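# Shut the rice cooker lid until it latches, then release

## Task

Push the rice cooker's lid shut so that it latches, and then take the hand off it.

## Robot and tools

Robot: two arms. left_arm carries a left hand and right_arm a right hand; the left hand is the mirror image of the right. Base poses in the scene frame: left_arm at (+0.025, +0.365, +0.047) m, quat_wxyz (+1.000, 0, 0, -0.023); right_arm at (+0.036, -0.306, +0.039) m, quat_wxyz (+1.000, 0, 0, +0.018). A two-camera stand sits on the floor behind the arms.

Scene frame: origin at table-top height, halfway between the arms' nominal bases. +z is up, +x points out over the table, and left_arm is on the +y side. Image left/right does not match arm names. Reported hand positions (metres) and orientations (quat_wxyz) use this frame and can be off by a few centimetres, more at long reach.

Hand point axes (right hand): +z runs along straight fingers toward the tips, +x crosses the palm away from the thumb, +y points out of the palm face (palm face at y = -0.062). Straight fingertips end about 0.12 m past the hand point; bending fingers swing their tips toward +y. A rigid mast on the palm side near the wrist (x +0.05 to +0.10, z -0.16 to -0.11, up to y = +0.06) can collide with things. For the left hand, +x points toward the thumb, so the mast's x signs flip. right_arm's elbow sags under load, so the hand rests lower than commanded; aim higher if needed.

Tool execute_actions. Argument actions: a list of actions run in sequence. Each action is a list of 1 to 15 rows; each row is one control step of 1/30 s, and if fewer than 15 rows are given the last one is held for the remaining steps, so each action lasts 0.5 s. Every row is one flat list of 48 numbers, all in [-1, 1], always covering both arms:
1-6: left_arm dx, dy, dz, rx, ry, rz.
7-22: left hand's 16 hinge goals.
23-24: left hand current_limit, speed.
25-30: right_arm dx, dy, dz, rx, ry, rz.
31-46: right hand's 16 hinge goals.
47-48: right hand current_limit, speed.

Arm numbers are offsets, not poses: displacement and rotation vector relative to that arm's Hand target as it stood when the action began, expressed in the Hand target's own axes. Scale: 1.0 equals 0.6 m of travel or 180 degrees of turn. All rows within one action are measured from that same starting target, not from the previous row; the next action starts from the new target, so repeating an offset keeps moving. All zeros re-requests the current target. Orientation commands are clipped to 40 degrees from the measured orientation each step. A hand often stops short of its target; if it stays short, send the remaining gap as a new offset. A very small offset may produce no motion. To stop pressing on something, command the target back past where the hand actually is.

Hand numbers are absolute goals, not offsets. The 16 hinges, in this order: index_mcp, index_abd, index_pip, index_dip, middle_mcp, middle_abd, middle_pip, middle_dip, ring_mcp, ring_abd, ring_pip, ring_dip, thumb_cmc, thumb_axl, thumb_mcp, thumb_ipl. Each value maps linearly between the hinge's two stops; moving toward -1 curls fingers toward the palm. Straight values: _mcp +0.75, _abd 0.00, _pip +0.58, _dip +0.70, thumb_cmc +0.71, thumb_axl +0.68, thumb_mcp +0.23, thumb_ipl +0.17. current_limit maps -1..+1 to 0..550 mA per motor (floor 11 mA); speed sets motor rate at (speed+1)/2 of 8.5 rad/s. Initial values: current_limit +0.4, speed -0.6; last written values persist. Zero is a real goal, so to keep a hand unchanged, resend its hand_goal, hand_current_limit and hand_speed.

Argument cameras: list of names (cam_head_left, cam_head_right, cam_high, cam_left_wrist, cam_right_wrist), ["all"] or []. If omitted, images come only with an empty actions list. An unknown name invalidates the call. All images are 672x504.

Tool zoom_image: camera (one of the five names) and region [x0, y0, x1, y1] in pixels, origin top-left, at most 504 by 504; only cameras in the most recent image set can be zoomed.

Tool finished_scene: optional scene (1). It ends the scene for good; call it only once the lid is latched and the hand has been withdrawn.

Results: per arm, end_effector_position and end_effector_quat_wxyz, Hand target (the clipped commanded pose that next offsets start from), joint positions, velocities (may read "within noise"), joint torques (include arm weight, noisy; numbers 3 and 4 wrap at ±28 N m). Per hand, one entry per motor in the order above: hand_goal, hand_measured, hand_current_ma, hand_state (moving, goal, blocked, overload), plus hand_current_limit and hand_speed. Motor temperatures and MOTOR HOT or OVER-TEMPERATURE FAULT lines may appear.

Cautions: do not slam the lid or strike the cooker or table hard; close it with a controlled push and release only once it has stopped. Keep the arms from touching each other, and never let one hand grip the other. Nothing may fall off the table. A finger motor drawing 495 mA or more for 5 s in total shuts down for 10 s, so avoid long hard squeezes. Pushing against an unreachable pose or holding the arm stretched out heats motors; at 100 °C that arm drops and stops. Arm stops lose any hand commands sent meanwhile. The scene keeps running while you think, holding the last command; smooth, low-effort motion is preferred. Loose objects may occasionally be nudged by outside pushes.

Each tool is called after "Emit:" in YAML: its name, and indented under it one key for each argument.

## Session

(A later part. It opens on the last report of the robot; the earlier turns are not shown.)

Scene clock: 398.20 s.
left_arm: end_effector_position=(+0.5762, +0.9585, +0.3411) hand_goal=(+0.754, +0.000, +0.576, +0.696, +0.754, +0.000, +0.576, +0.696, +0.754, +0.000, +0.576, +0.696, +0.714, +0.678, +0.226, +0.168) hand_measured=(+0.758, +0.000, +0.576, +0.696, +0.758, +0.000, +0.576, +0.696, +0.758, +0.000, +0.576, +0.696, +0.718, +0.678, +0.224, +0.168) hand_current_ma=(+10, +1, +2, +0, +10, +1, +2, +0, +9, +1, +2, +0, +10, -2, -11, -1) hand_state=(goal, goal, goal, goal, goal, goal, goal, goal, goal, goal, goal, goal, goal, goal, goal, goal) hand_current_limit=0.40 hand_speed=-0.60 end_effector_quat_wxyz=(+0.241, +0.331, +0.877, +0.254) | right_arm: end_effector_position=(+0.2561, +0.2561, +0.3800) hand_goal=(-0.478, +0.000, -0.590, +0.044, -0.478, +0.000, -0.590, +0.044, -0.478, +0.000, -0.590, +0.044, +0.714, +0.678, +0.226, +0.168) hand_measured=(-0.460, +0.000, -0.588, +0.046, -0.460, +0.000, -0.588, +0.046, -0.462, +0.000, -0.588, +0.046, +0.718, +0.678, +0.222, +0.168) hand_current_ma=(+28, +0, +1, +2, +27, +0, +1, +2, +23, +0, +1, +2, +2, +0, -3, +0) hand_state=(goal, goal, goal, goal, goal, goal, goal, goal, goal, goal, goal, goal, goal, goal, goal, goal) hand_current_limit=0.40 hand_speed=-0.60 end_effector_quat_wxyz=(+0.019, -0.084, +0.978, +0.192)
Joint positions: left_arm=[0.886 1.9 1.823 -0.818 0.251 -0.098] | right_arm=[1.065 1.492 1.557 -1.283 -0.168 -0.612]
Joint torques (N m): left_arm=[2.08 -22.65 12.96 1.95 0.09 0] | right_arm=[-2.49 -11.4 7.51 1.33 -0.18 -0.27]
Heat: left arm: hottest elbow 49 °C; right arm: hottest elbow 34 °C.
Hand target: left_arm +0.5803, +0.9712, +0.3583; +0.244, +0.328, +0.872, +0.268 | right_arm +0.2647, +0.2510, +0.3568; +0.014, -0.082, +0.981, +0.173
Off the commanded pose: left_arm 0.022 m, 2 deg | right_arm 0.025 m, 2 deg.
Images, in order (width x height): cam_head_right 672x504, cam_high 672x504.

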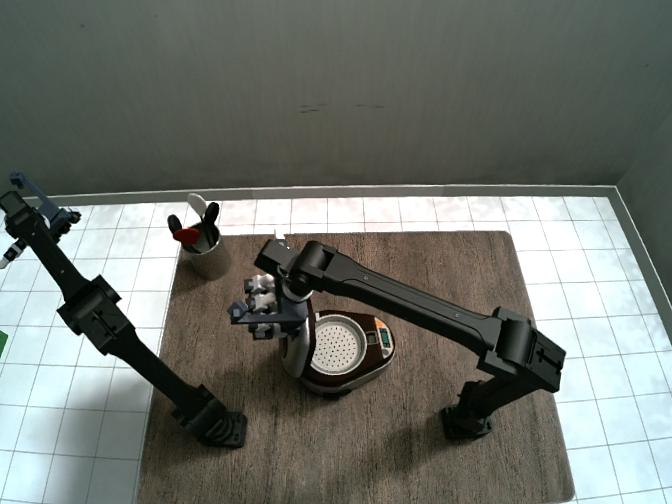

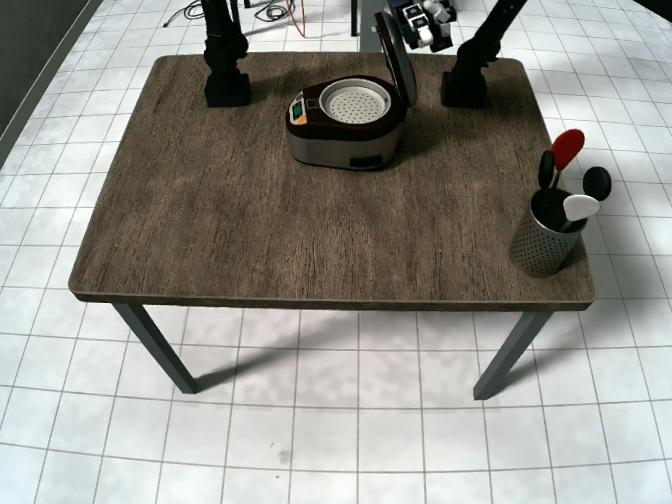

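Emit:
execute_actions:
  actions:
    - [[0,0,0,0,0,0,0.754,0,0.576,0.696,0.754,0,0.576,0.696,0.754,0,0.576,0.696,0.714,0.678,0.226,0.168,0.4,-0.6,0.001,-0.0573,-0.003,0,0,0,-0.479,0,-0.591,0.043,-0.479,0,-0.591,0.043,-0.479,0,-0.591,0.043,0.714,0.678,0.226,0.168,0.4,-0.6]]
    - [[0,0,0,0,0,0,0.754,0,0.576,0.696,0.754,0,0.576,0.696,0.754,0,0.576,0.696,0.714,0.678,0.226,0.168,0.4,-0.6,0.0013,-0.0567,0.0052,0,0,0,-0.479,0,-0.591,0.043,-0.479,0,-0.591,0.043,-0.479,0,-0.591,0.043,0.714,0.678,0.226,0.168,0.4,-0.6]]
    - [[0,0,0,0,0,0,0.754,0,0.576,0.696,0.754,0,0.576,0.696,0.754,0,0.576,0.696,0.714,0.678,0.226,0.168,0.4,-0.6,0.0017,-0.0557,0.0118,0,0,0,-0.479,0,-0.591,0.043,-0.479,0,-0.591,0.043,-0.479,0,-0.591,0.043,0.714,0.678,0.226,0.168,0.4,-0.6]]
  cameras: ["cam_head_right", "cam_high"]

Emit:
zoom_image:
  camera: "cam_high"
  region: [300, 0, 480, 140]

Emit:
zoom_image:
  camera: "cam_head_right"
  region: [220, 230, 390, 390]

Scene clock: 412.33 s.
left_arm: end_effector_position=(+0.5762, +0.9585, +0.3411) hand_goal=(+0.754, +0.000, +0.576, +0.696, +0.754, +0.000, +0.576, +0.696, +0.754, +0.000, +0.576, +0.696, +0.714, +0.678, +0.226, +0.168) hand_measured=(+0.758, +0.000, +0.576, +0.696, +0.758, +0.000, +0.576, +0.696, +0.758, +0.000, +0.576, +0.696, +0.718, +0.678, +0.224, +0.168) hand_current_ma=(+10, +1, +2, +0, +10, +1, +2, +0, +9, +1, +2, +0, +10, -2, -11, -1) hand_state=(goal, goal, goal, goal, goal, goal, goal, goal, goal, goal, goal, goal, goal, goal, goal, goal) hand_current_limit=0.40 hand_speed=-0.60 end_effector_quat_wxyz=(+0.241, +0.331, +0.877, +0.254) | right_arm: end_effector_position=(+0.2760, +0.1651, +0.3213) hand_goal=(-0.478, +0.000, -0.590, +0.044, -0.478, +0.000, -0.590, +0.044, -0.478, +0.000, -0.590, +0.044, +0.714, +0.678, +0.226, +0.168) hand_measured=(-0.460, +0.000, -0.588, +0.046, -0.460, +0.000, -0.588, +0.046, -0.462, +0.000, -0.588, +0.046, +0.718, +0.678, +0.222, +0.168) hand_current_ma=(+28, +0, +1, +2, +27, +0, +1, +2, +23, +0, +1, +2, +2, +0, -3, +0) hand_state=(goal, goal, goal, goal, goal, goal, goal, goal, goal, goal, goal, goal, goal, goal, goal, goal) hand_current_limit=0.40 hand_speed=-0.60 end_effector_quat_wxyz=(+0.013, -0.083, +0.981, +0.175)
Joint positions: left_arm=[0.886 1.9 1.823 -0.818 0.251 -0.098] | right_arm=[0.922 1.34 1.264 -1.204 -0.203 -0.753]
Joint torques (N m): left_arm=[2.08 -22.65 12.94 1.98 0.1 0] | right_arm=[-1.85 -11.28 7.58 1.76 -0.42 -0.28]
Heat: left arm: hottest elbow 49 °C; right arm: hottest elbow 33 °C.
Hand target: left_arm +0.5803, +0.9712, +0.3583; +0.244, +0.328, +0.872, +0.268 | right_arm +0.2795, +0.1592, +0.3145; +0.014, -0.082, +0.981, +0.173
Off the commanded pose: left_arm 0.022 m, 2 deg | right_arm 0.010 m, 0 deg.
Images, in order (width x height): cam_head_right 672x504, cam_high 672x504.

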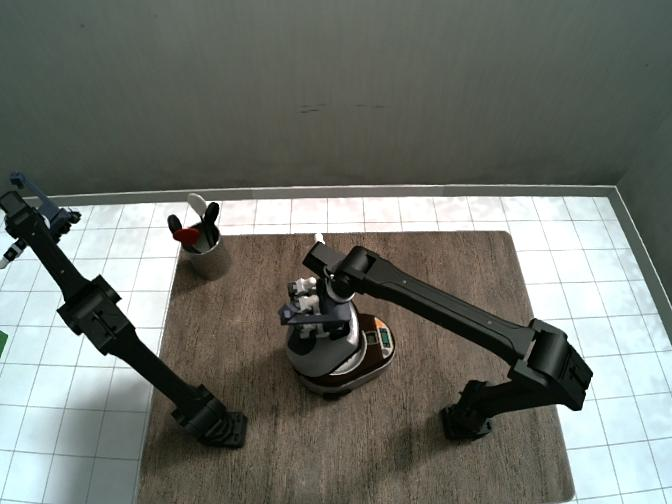

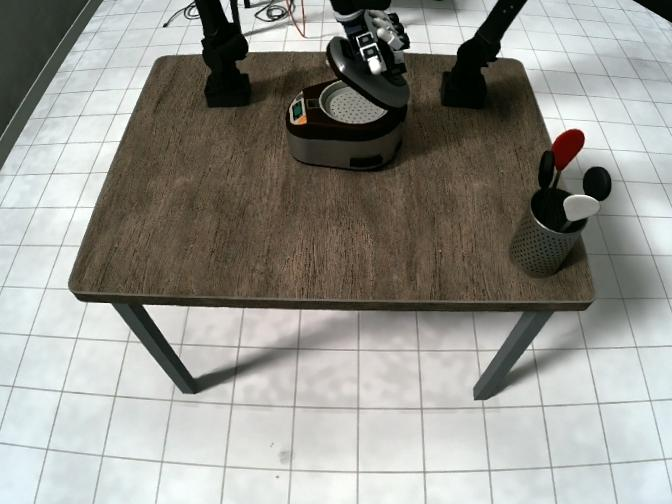

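Scaled by 2.800 from the camera's 672x504 image, which has a finer 960x720 frame.

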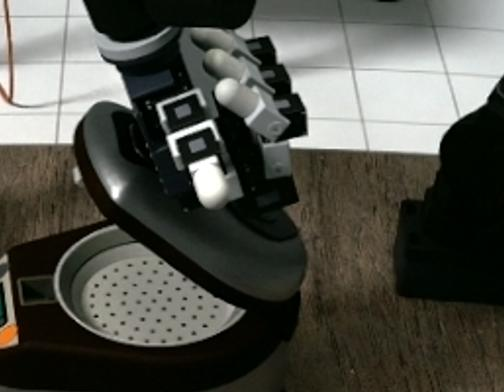

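Scaled by 2.965 from the camera's 672x504 image, which has a finer 960x720 frame.

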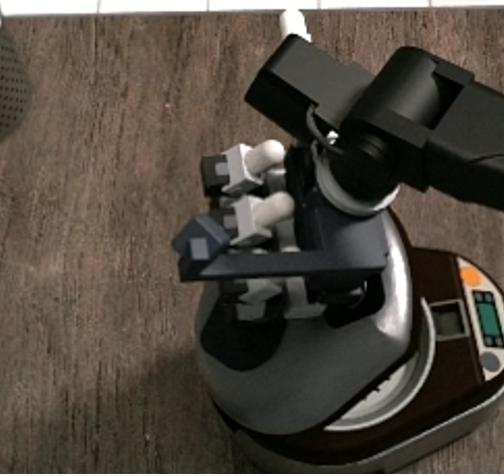

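Emit:
execute_actions:
  actions:
    - [[0,0,0,0,0,0,0.754,0,0.576,0.696,0.754,0,0.576,0.696,0.754,0,0.576,0.696,0.714,0.678,0.226,0.168,0.4,-0.6,0.0015,-0.0645,0.005,0,0,0,-0.479,0,-0.591,0.043,-0.479,0,-0.591,0.043,-0.479,0,-0.591,0.043,0.714,0.678,0.226,0.168,0.4,-0.6]]
    - [[0,0,0,0,0,0,0.754,0,0.576,0.696,0.754,0,0.576,0.696,0.754,0,0.576,0.696,0.714,0.678,0.226,0.168,0.4,-0.6,0.0017,-0.0578,0.011,0,0,0,-0.479,0,-0.591,0.043,-0.479,0,-0.591,0.043,-0.479,0,-0.591,0.043,0.714,0.678,0.226,0.168,0.4,-0.6]]
    - [[0,0,0,0,0,0,0.754,0,0.576,0.696,0.754,0,0.576,0.696,0.754,0,0.576,0.696,0.714,0.678,0.226,0.168,0.4,-0.6,0.002,-0.0313,0.0277,0,0,0,-0.479,0,-0.591,0.043,-0.479,0,-0.591,0.043,-0.479,0,-0.591,0.043,0.714,0.678,0.226,0.168,0.4,-0.6]]
  cameras: ["cam_head_right", "cam_high"]

Emit:
zoom_image:
  camera: "cam_high"
  region: [270, 20, 450, 180]

Emit:
zoom_image:
  camera: "cam_head_right"
  region: [250, 250, 420, 410]

Scene clock: 427.03 s.
left_arm: end_effector_position=(+0.5762, +0.9585, +0.3411) hand_goal=(+0.754, +0.000, +0.576, +0.696, +0.754, +0.000, +0.576, +0.696, +0.754, +0.000, +0.576, +0.696, +0.714, +0.678, +0.226, +0.168) hand_measured=(+0.758, +0.000, +0.576, +0.696, +0.758, +0.000, +0.576, +0.696, +0.758, +0.000, +0.576, +0.696, +0.718, +0.678, +0.224, +0.168) hand_current_ma=(+10, +1, +2, +0, +10, +1, +2, +0, +9, +1, +2, +0, +10, -2, -11, -1) hand_state=(goal, goal, goal, goal, goal, goal, goal, goal, goal, goal, goal, goal, goal, goal, goal, goal) hand_current_limit=0.40 hand_speed=-0.60 end_effector_quat_wxyz=(+0.241, +0.331, +0.877, +0.254) | right_arm: end_effector_position=(+0.2893, +0.0895, +0.2705) hand_goal=(-0.478, +0.000, -0.590, +0.044, -0.478, +0.000, -0.590, +0.044, -0.478, +0.000, -0.590, +0.044, +0.714, +0.678, +0.226, +0.168) hand_measured=(-0.460, +0.000, -0.588, +0.046, -0.460, +0.000, -0.588, +0.046, -0.478, +0.000, -0.588, +0.046, +0.716, +0.678, +0.222, +0.168) hand_current_ma=(+28, +0, +1, +2, +27, +0, +1, +2, +0, +0, +1, +2, +2, +0, -3, +0) hand_state=(goal, goal, goal, goal, goal, goal, goal, goal, goal, goal, goal, goal, goal, goal, goal, goal) hand_current_limit=0.40 hand_speed=-0.60 end_effector_quat_wxyz=(+0.017, -0.084, +0.980, +0.179)
Joint positions: left_arm=[0.886 1.9 1.823 -0.818 0.251 -0.098] | right_arm=[0.766 1.227 1.027 -1.103 -0.248 -0.908]
Joint torques (N m): left_arm=[2.08 -22.59 12.93 1.94 0.09 -0.01] | right_arm=[-2.2 -8.35 7.13 1.68 -0.44 -0.29]
Motor temperatures (°C): left_arm=[32 33 49 25 26 26] | right_arm=[27 31 32 25 23 24]
Heat: left arm: hottest elbow 49 °C; right arm: hottest elbow 32 °C.
Hand target: left_arm +0.5803, +0.9712, +0.3583; +0.244, +0.328, +0.872, +0.268 | right_arm +0.2916, +0.0823, +0.2586; +0.014, -0.082, +0.981, +0.173
Off the commanded pose: left_arm 0.022 m, 2 deg | right_arm 0.014 m, 1 deg.
Images, in order (width x height): cam_head_right 672x504, cam_high 672x504.

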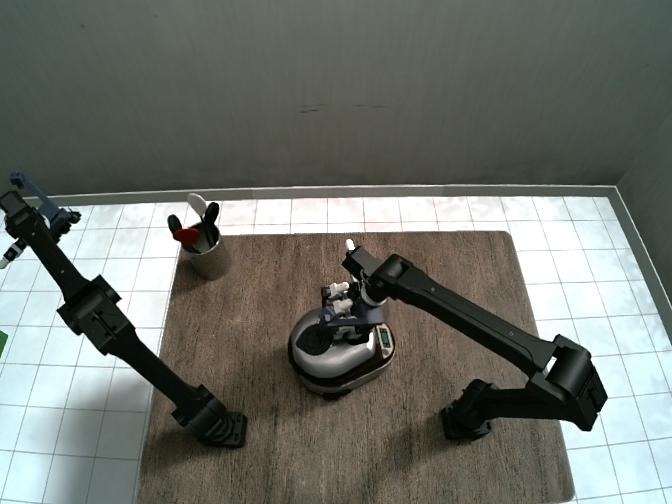

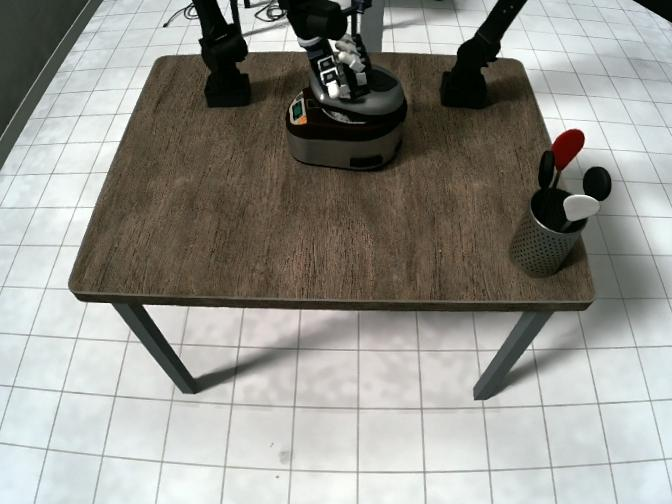

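Scaled by 2.800 from the camera's 672x504 image, which has a finer 960x720 frame.

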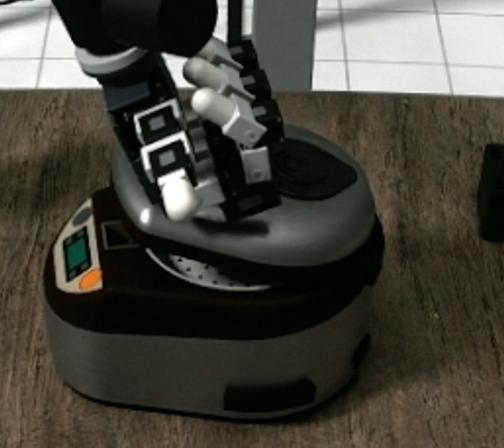

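Scaled by 2.965 from the camera's 672x504 image, which has a finer 960x720 frame.

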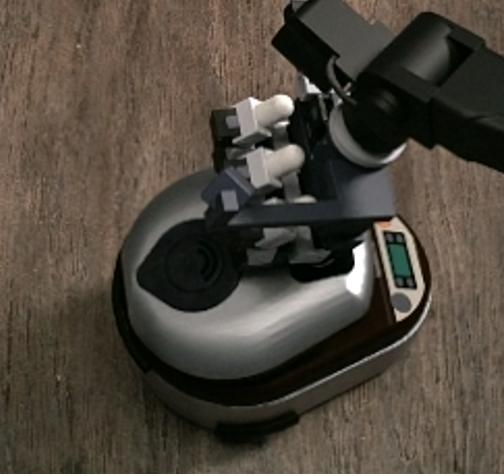

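Emit:
execute_actions:
  actions:
    - [[0,0,0,0,0,0,0.754,0,0.576,0.696,0.754,0,0.576,0.696,0.754,0,0.576,0.696,0.714,0.678,0.226,0.168,0.4,-0.6,0.0023,-0.033,0.0323,0,0,0,-0.479,0,-0.591,0.043,-0.479,0,-0.591,0.043,-0.479,0,-0.591,0.043,0.714,0.678,0.226,0.168,0.4,-0.6]]
    - [[0,0,0,0,0,0,0.754,0,0.576,0.696,0.754,0,0.576,0.696,0.754,0,0.576,0.696,0.714,0.678,0.226,0.168,0.4,-0.6,0.0018,-0.0207,0.028,0,0,0,-0.479,0,-0.591,0.043,-0.479,0,-0.591,0.043,-0.479,0,-0.591,0.043,0.714,0.678,0.226,0.168,0.4,-0.6]]
  cameras: ["cam_head_right", "cam_high"]

Emit:
zoom_image:
  camera: "cam_high"
  region: [270, 20, 450, 180]

Emit:
zoom_image:
  camera: "cam_head_right"
  region: [250, 250, 420, 410]

Scene clock: 445.43 s.
left_arm: end_effector_position=(+0.5762, +0.9585, +0.3411) hand_goal=(+0.754, +0.000, +0.576, +0.696, +0.754, +0.000, +0.576, +0.696, +0.754, +0.000, +0.576, +0.696, +0.714, +0.678, +0.226, +0.168) hand_measured=(+0.758, +0.000, +0.576, +0.696, +0.758, +0.000, +0.576, +0.696, +0.758, +0.000, +0.576, +0.696, +0.718, +0.678, +0.224, +0.168) hand_current_ma=(+10, +1, +2, +0, +10, +1, +2, +0, +9, +1, +2, +0, +10, -2, -11, -1) hand_state=(goal, goal, goal, goal, goal, goal, goal, goal, goal, goal, goal, goal, goal, goal, goal, goal) hand_current_limit=0.40 hand_speed=-0.60 end_effector_quat_wxyz=(+0.241, +0.331, +0.877, +0.254) | right_arm: end_effector_position=(+0.2917, +0.0750, +0.2435) hand_goal=(-0.478, +0.000, -0.590, +0.044, -0.478, +0.000, -0.590, +0.044, -0.478, +0.000, -0.590, +0.044, +0.714, +0.678, +0.226, +0.168) hand_measured=(-0.460, +0.000, -0.588, +0.046, -0.462, +0.000, -0.588, +0.046, -0.504, +0.000, -0.588, +0.046, +0.716, +0.678, +0.222, +0.168) hand_current_ma=(+28, +0, +1, +2, +22, +0, +1, +2, -50, +0, +1, +2, +2, +0, -3, +0) hand_state=(goal, goal, goal, goal, goal, goal, goal, goal, blocked, goal, goal, goal, goal, goal, goal, goal) hand_current_limit=0.40 hand_speed=-0.60 end_effector_quat_wxyz=(+0.023, -0.087, +0.977, +0.195)
Joint positions: left_arm=[0.886 1.9 1.823 -0.818 0.251 -0.098] | right_arm=[0.724 1.212 0.928 -1 -0.275 -0.949]
Joint torques (N m): left_arm=[2.02 -22.71 12.94 1.94 0.09 0] | right_arm=[-2.2 -5.95 5.81 1.87 0.24 -0.33]
Heat: left arm: hottest elbow 49 °C; right arm: hottest elbow 32 °C.
Hand target: left_arm +0.5803, +0.9712, +0.3583; +0.244, +0.328, +0.872, +0.268 | right_arm +0.2946, +0.0645, +0.2136; +0.014, -0.082, +0.981, +0.173
Off the commanded pose: left_arm 0.022 m, 2 deg | right_arm 0.032 m, 3 deg.
Images, in order (width x height): cam_head_right 672x504, cam_high 672x504.

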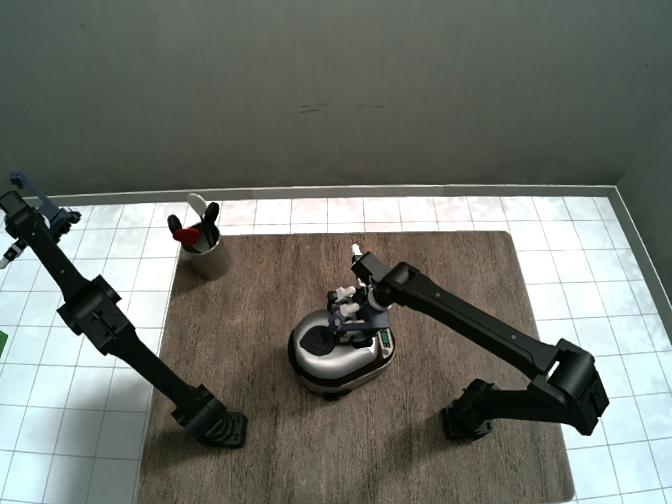

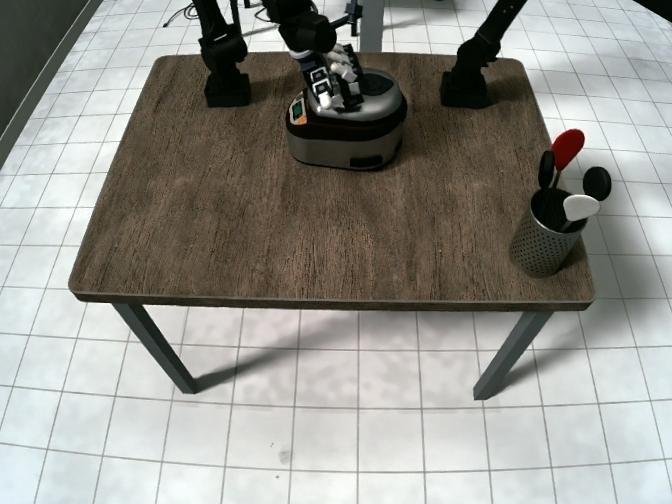

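Scaled by 2.800 from the camera's 672x504 image, which has a finer 960x720 frame.

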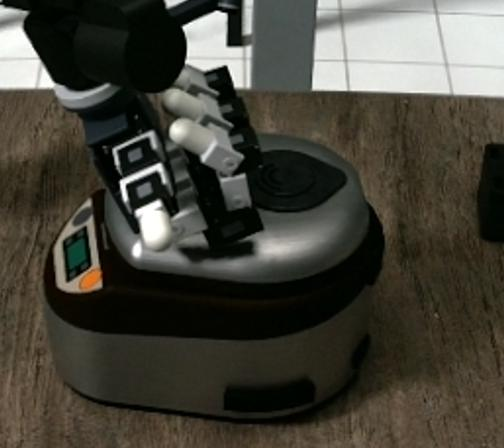

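Scaled by 2.965 from the camera's 672x504 image, which has a finer 960x720 frame.

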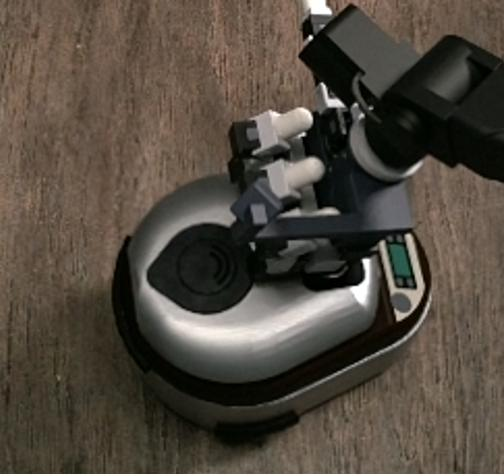

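Emit:
execute_actions:
  actions:
    - [[0,0,0,0,0,0,0.754,0,0.576,0.696,0.754,0,0.576,0.696,0.754,0,0.576,0.696,0.714,0.678,0.226,0.168,0.4,-0.6,0.0011,-0.0068,0.0188,0,0,0,-0.479,0,-0.591,0.043,-0.479,0,-0.591,0.043,-0.479,0,-0.591,0.043,0.714,0.678,0.226,0.168,0.4,-0.6]]
    - [[0,0,0,0,0,0,0.754,0,0.576,0.696,0.754,0,0.576,0.696,0.754,0,0.576,0.696,0.714,0.678,0.226,0.168,0.4,-0.6,0.0011,-0.0068,0.0188,0,0,0,-0.479,0,-0.591,0.043,-0.479,0,-0.591,0.043,-0.479,0,-0.591,0.043,0.714,0.678,0.226,0.168,0.4,-0.6]]
  cameras: ["cam_high"]

Emit:
zoom_image:
  camera: "cam_high"
  region: [270, 50, 430, 180]

Scene clock: 455.37 s.
left_arm: end_effector_position=(+0.5762, +0.9585, +0.3411) hand_goal=(+0.754, +0.000, +0.576, +0.696, +0.754, +0.000, +0.576, +0.696, +0.754, +0.000, +0.576, +0.696, +0.714, +0.678, +0.226, +0.168) hand_measured=(+0.758, +0.000, +0.576, +0.696, +0.758, +0.000, +0.576, +0.696, +0.758, +0.000, +0.576, +0.696, +0.718, +0.678, +0.224, +0.168) hand_current_ma=(+10, +1, +2, +0, +10, +1, +2, +0, +9, +1, +2, +0, +10, -2, -11, -1) hand_state=(goal, goal, goal, goal, goal, goal, goal, goal, goal, goal, goal, goal, goal, goal, goal, goal) hand_current_limit=0.40 hand_speed=-0.60 end_effector_quat_wxyz=(+0.241, +0.331, +0.877, +0.254) | right_arm: end_effector_position=(+0.2934, +0.0769, +0.2418) hand_goal=(-0.478, +0.000, -0.590, +0.044, -0.478, +0.000, -0.590, +0.044, -0.478, +0.000, -0.590, +0.044, +0.714, +0.678, +0.226, +0.168) hand_measured=(-0.460, +0.000, -0.588, +0.046, -0.464, +0.000, -0.588, +0.046, -0.532, +0.000, -0.588, +0.046, +0.716, +0.678, +0.222, +0.168) hand_current_ma=(+27, +0, +1, +2, +21, +0, +1, +2, -139, +0, +1, +2, +2, +0, -3, +0) hand_state=(goal, goal, goal, goal, goal, goal, goal, goal, blocked, goal, goal, goal, goal, goal, goal, goal) hand_current_limit=0.40 hand_speed=-0.60 end_effector_quat_wxyz=(+0.036, -0.089, +0.972, +0.212)
Joint positions: left_arm=[0.886 1.9 1.823 -0.818 0.251 -0.098] | right_arm=[0.72 1.203 0.898 -0.935 -0.287 -0.951]
Joint torques (N m): left_arm=[2.02 -22.71 12.94 1.95 0.09 -0.01] | right_arm=[-2.37 -3.49 4.6 2.13 0.65 -0.27]
Heat: left arm: hottest elbow 49 °C; right arm: hottest elbow 32 °C.
Hand target: left_arm +0.5803, +0.9712, +0.3583; +0.244, +0.328, +0.872, +0.268 | right_arm +0.2946, +0.0645, +0.1896; +0.015, -0.082, +0.981, +0.173
Off the commanded pose: left_arm 0.022 m, 2 deg | right_arm 0.054 m, 5 deg.
Images, in order (width x height): cam_high 672x504.

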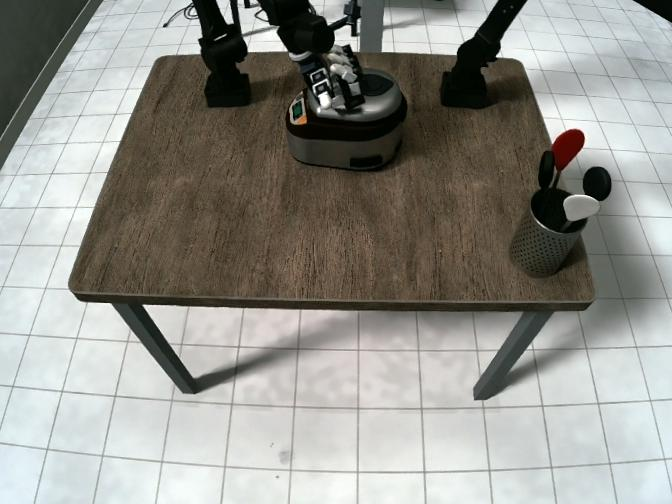

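Scaled by 3.150 from the camera's 672x504 image, which has a finer 960x720 frame.

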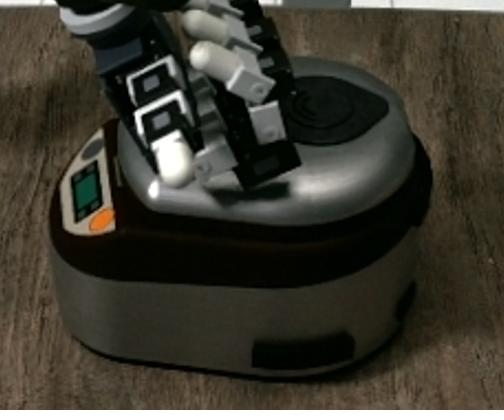

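Emit:
execute_actions:
  actions:
    - [[0,0,0,0,0,0,0.754,0,0.576,0.696,0.754,0,0.576,0.696,0.754,0,0.576,0.696,0.714,0.678,0.226,0.168,0.4,-0.6,-0.0033,0.0197,-0.0548,0,0,0,-0.479,0,-0.591,0.043,-0.479,0,-0.591,0.043,-0.479,0,-0.591,0.043,0.714,0.678,0.226,0.168,0.4,-0.6]]
    - [[0,0,0,0,0,0,0.754,0,0.576,0.696,0.754,0,0.576,0.696,0.754,0,0.576,0.696,0.714,0.678,0.226,0.168,0.4,-0.6,-0.0033,0.0197,-0.0548,0,0,0,-0.479,0,-0.591,0.043,-0.479,0,-0.591,0.043,-0.479,0,-0.591,0.043,0.714,0.678,0.226,0.168,0.4,-0.6]]
  cameras: ["cam_high", "cam_head_right"]

Emit:
zoom_image:
  camera: "cam_high"
  region: [270, 50, 430, 180]

Scene clock: 461.43 s.
left_arm: end_effector_position=(+0.5762, +0.9585, +0.3411) hand_goal=(+0.754, +0.000, +0.576, +0.696, +0.754, +0.000, +0.576, +0.696, +0.754, +0.000, +0.576, +0.696, +0.714, +0.678, +0.226, +0.168) hand_measured=(+0.758, +0.000, +0.576, +0.696, +0.758, +0.000, +0.576, +0.696, +0.758, +0.000, +0.576, +0.696, +0.718, +0.678, +0.224, +0.168) hand_current_ma=(+10, +1, +2, +0, +10, +1, +2, +0, +9, +1, +2, +0, +10, -2, -11, -1) hand_state=(goal, goal, goal, goal, goal, goal, goal, goal, goal, goal, goal, goal, goal, goal, goal, goal) hand_current_limit=0.40 hand_speed=-0.60 end_effector_quat_wxyz=(+0.241, +0.331, +0.877, +0.254) | right_arm: end_effector_position=(+0.2814, +0.0599, +0.2394) hand_goal=(-0.478, +0.000, -0.590, +0.044, -0.478, +0.000, -0.590, +0.044, -0.478, +0.000, -0.590, +0.044, +0.714, +0.678, +0.226, +0.168) hand_measured=(-0.460, +0.000, -0.588, +0.046, -0.472, +0.000, -0.588, +0.046, -0.480, +0.000, -0.588, +0.046, +0.718, +0.678, +0.222, +0.168) hand_current_ma=(+27, +0, +1, +2, +6, +0, +1, +2, +0, +0, +1, +2, +2, +0, -3, +0) hand_state=(goal, goal, goal, goal, goal, goal, goal, goal, goal, goal, goal, goal, goal, goal, goal, goal) hand_current_limit=0.40 hand_speed=-0.60 end_effector_quat_wxyz=(-0.002, -0.081, +0.983, +0.166)
Joint positions: left_arm=[0.886 1.9 1.823 -0.818 0.251 -0.098] | right_arm=[0.72 1.2 0.936 -1.098 -0.26 -0.952]
Joint torques (N m): left_arm=[2.08 -22.53 12.94 1.96 0.09 0] | right_arm=[-1.73 -7.65 12.11 0.68 -0.36 -0.2]
Heat: left arm: hottest elbow 49 °C; right arm: hottest elbow 32 °C.
Hand target: left_arm +0.5803, +0.9712, +0.3583; +0.244, +0.328, +0.872, +0.268 | right_arm +0.2946, +0.0644, +0.2596; +0.014, -0.082, +0.981, +0.173
Off the commanded pose: left_arm 0.022 m, 2 deg | right_arm 0.025 m, 2 deg.
Images, in order (width x height): cam_head_right 672x504, cam_high 672x504.

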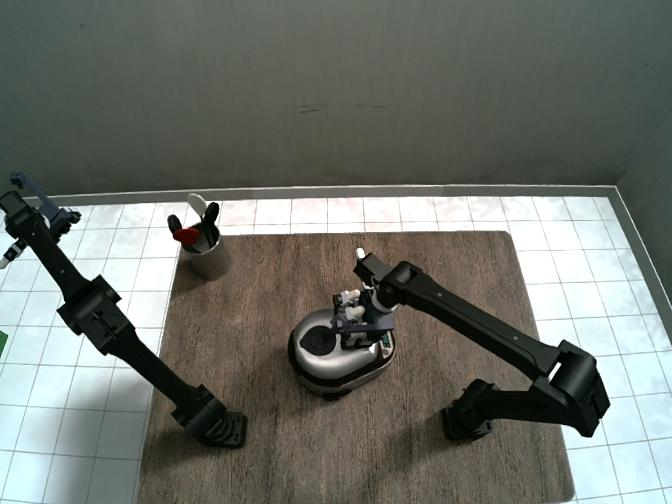

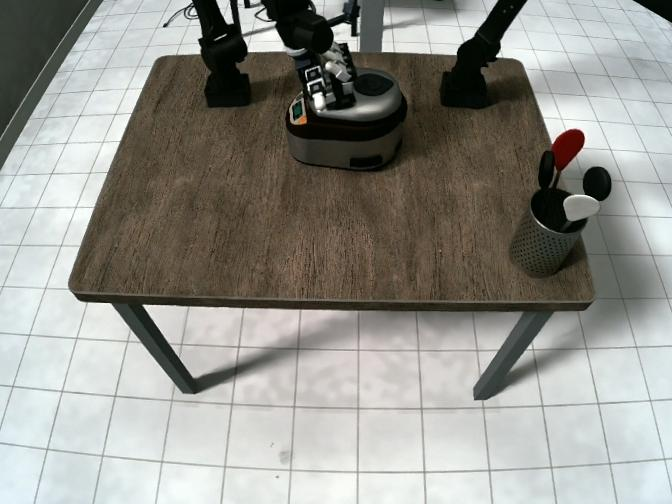

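Scaled by 3.150 from the camera's 672x504 image, which has a finer 960x720 frame.

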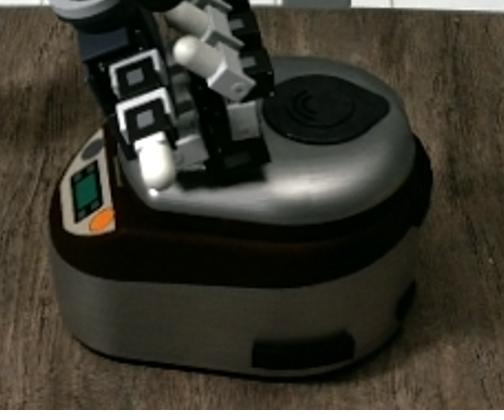

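Emit:
execute_actions:
  actions:
    - [[0,0,0,0,0,0,0.754,0,0.576,0.696,0.754,0,0.576,0.696,0.754,0,0.576,0.696,0.714,0.678,0.226,0.168,0.4,-0.6,-0.0033,0.0197,-0.0548,0,0,0,-0.479,0,-0.591,0.043,-0.479,0,-0.591,0.043,-0.479,0,-0.591,0.043,0.714,0.678,0.226,0.168,0.4,-0.6]]
    - [[0,0,0,0,0,0,0.754,0,0.576,0.696,0.754,0,0.576,0.696,0.754,0,0.576,0.696,0.714,0.678,0.226,0.168,0.4,-0.6,-0.0047,0.0282,-0.0783,0,0,0,-0.479,0,-0.591,0.043,-0.479,0,-0.591,0.043,-0.479,0,-0.591,0.043,0.714,0.678,0.226,0.168,0.4,-0.6]]
  cameras: ["cam_high", "cam_head_right"]

Emit:
zoom_image:
  camera: "cam_high"
  region: [270, 50, 430, 180]

Scene clock: 469.23 s.
left_arm: end_effector_position=(+0.5762, +0.9585, +0.3411) hand_goal=(+0.754, +0.000, +0.576, +0.696, +0.754, +0.000, +0.576, +0.696, +0.754, +0.000, +0.576, +0.696, +0.714, +0.678, +0.226, +0.168) hand_measured=(+0.758, +0.000, +0.576, +0.696, +0.758, +0.000, +0.576, +0.696, +0.758, +0.000, +0.576, +0.696, +0.718, +0.678, +0.224, +0.168) hand_current_ma=(+10, +1, +2, +0, +10, +1, +2, +0, +9, +1, +2, +0, +10, -2, -11, -1) hand_state=(goal, goal, goal, goal, goal, goal, goal, goal, goal, goal, goal, goal, goal, goal, goal, goal) hand_current_limit=0.40 hand_speed=-0.60 end_effector_quat_wxyz=(+0.241, +0.331, +0.877, +0.254) | right_arm: end_effector_position=(+0.2823, +0.0603, +0.3243) hand_goal=(-0.478, +0.000, -0.590, +0.044, -0.478, +0.000, -0.590, +0.044, -0.478, +0.000, -0.590, +0.044, +0.714, +0.678, +0.226, +0.168) hand_measured=(-0.460, +0.000, -0.588, +0.046, -0.472, +0.000, -0.588, +0.046, -0.472, +0.000, -0.588, +0.046, +0.718, +0.678, +0.222, +0.168) hand_current_ma=(+27, +0, +1, +2, +7, +0, +1, +2, +6, +0, +1, +2, +2, +0, -3, +0) hand_state=(goal, goal, goal, goal, goal, goal, goal, goal, goal, goal, goal, goal, goal, goal, goal, goal) hand_current_limit=0.40 hand_speed=-0.60 end_effector_quat_wxyz=(+0.000, -0.082, +0.983, +0.164)
Joint positions: left_arm=[0.886 1.9 1.823 -0.818 0.251 -0.098] | right_arm=[0.72 1.167 1.136 -1.33 -0.257 -0.956]
Joint torques (N m): left_arm=[2.08 -22.65 12.93 1.95 0.09 -0.01] | right_arm=[-1.67 -6.95 12.7 0.77 -0.51 -0.22]
Heat: left arm: hottest elbow 49 °C; right arm: hottest elbow 34 °C.
Hand target: left_arm +0.5803, +0.9712, +0.3583; +0.244, +0.328, +0.872, +0.268 | right_arm +0.2946, +0.0645, +0.3446; +0.014, -0.082, +0.981, +0.173
Off the commanded pose: left_arm 0.022 m, 2 deg | right_arm 0.024 m, 2 deg.
Images, in order (width x height): cam_head_right 672x504, cam_high 672x504.

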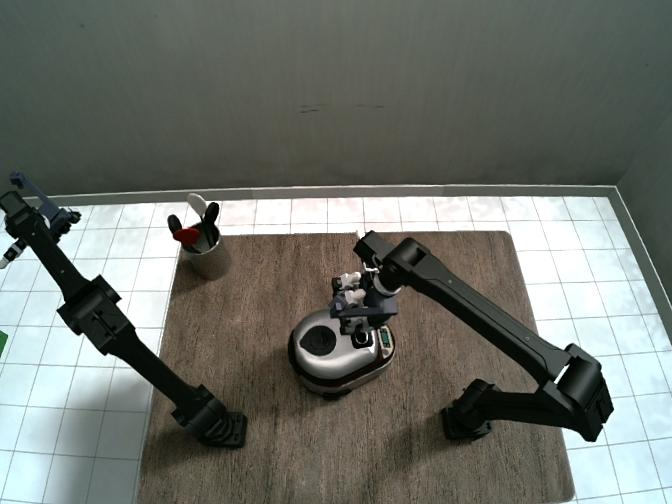

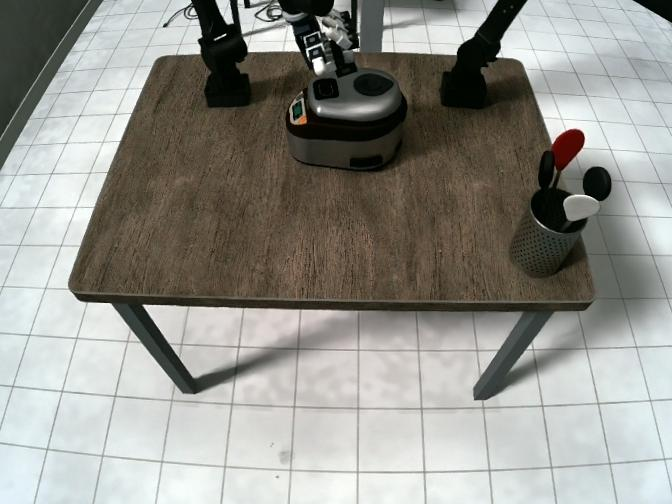

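Scaled by 3.150 from the camera's 672x504 image, which has a finer 960x720 frame.

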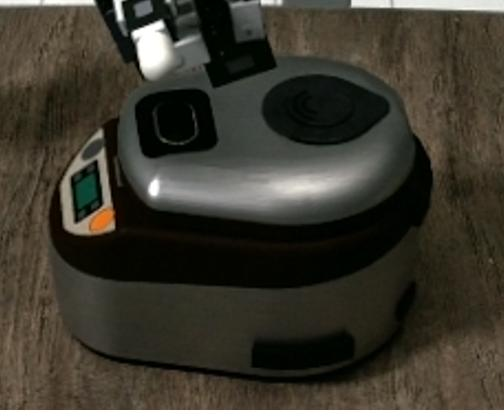

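Emit:
finished_scene:

The scene is finished: the task was done.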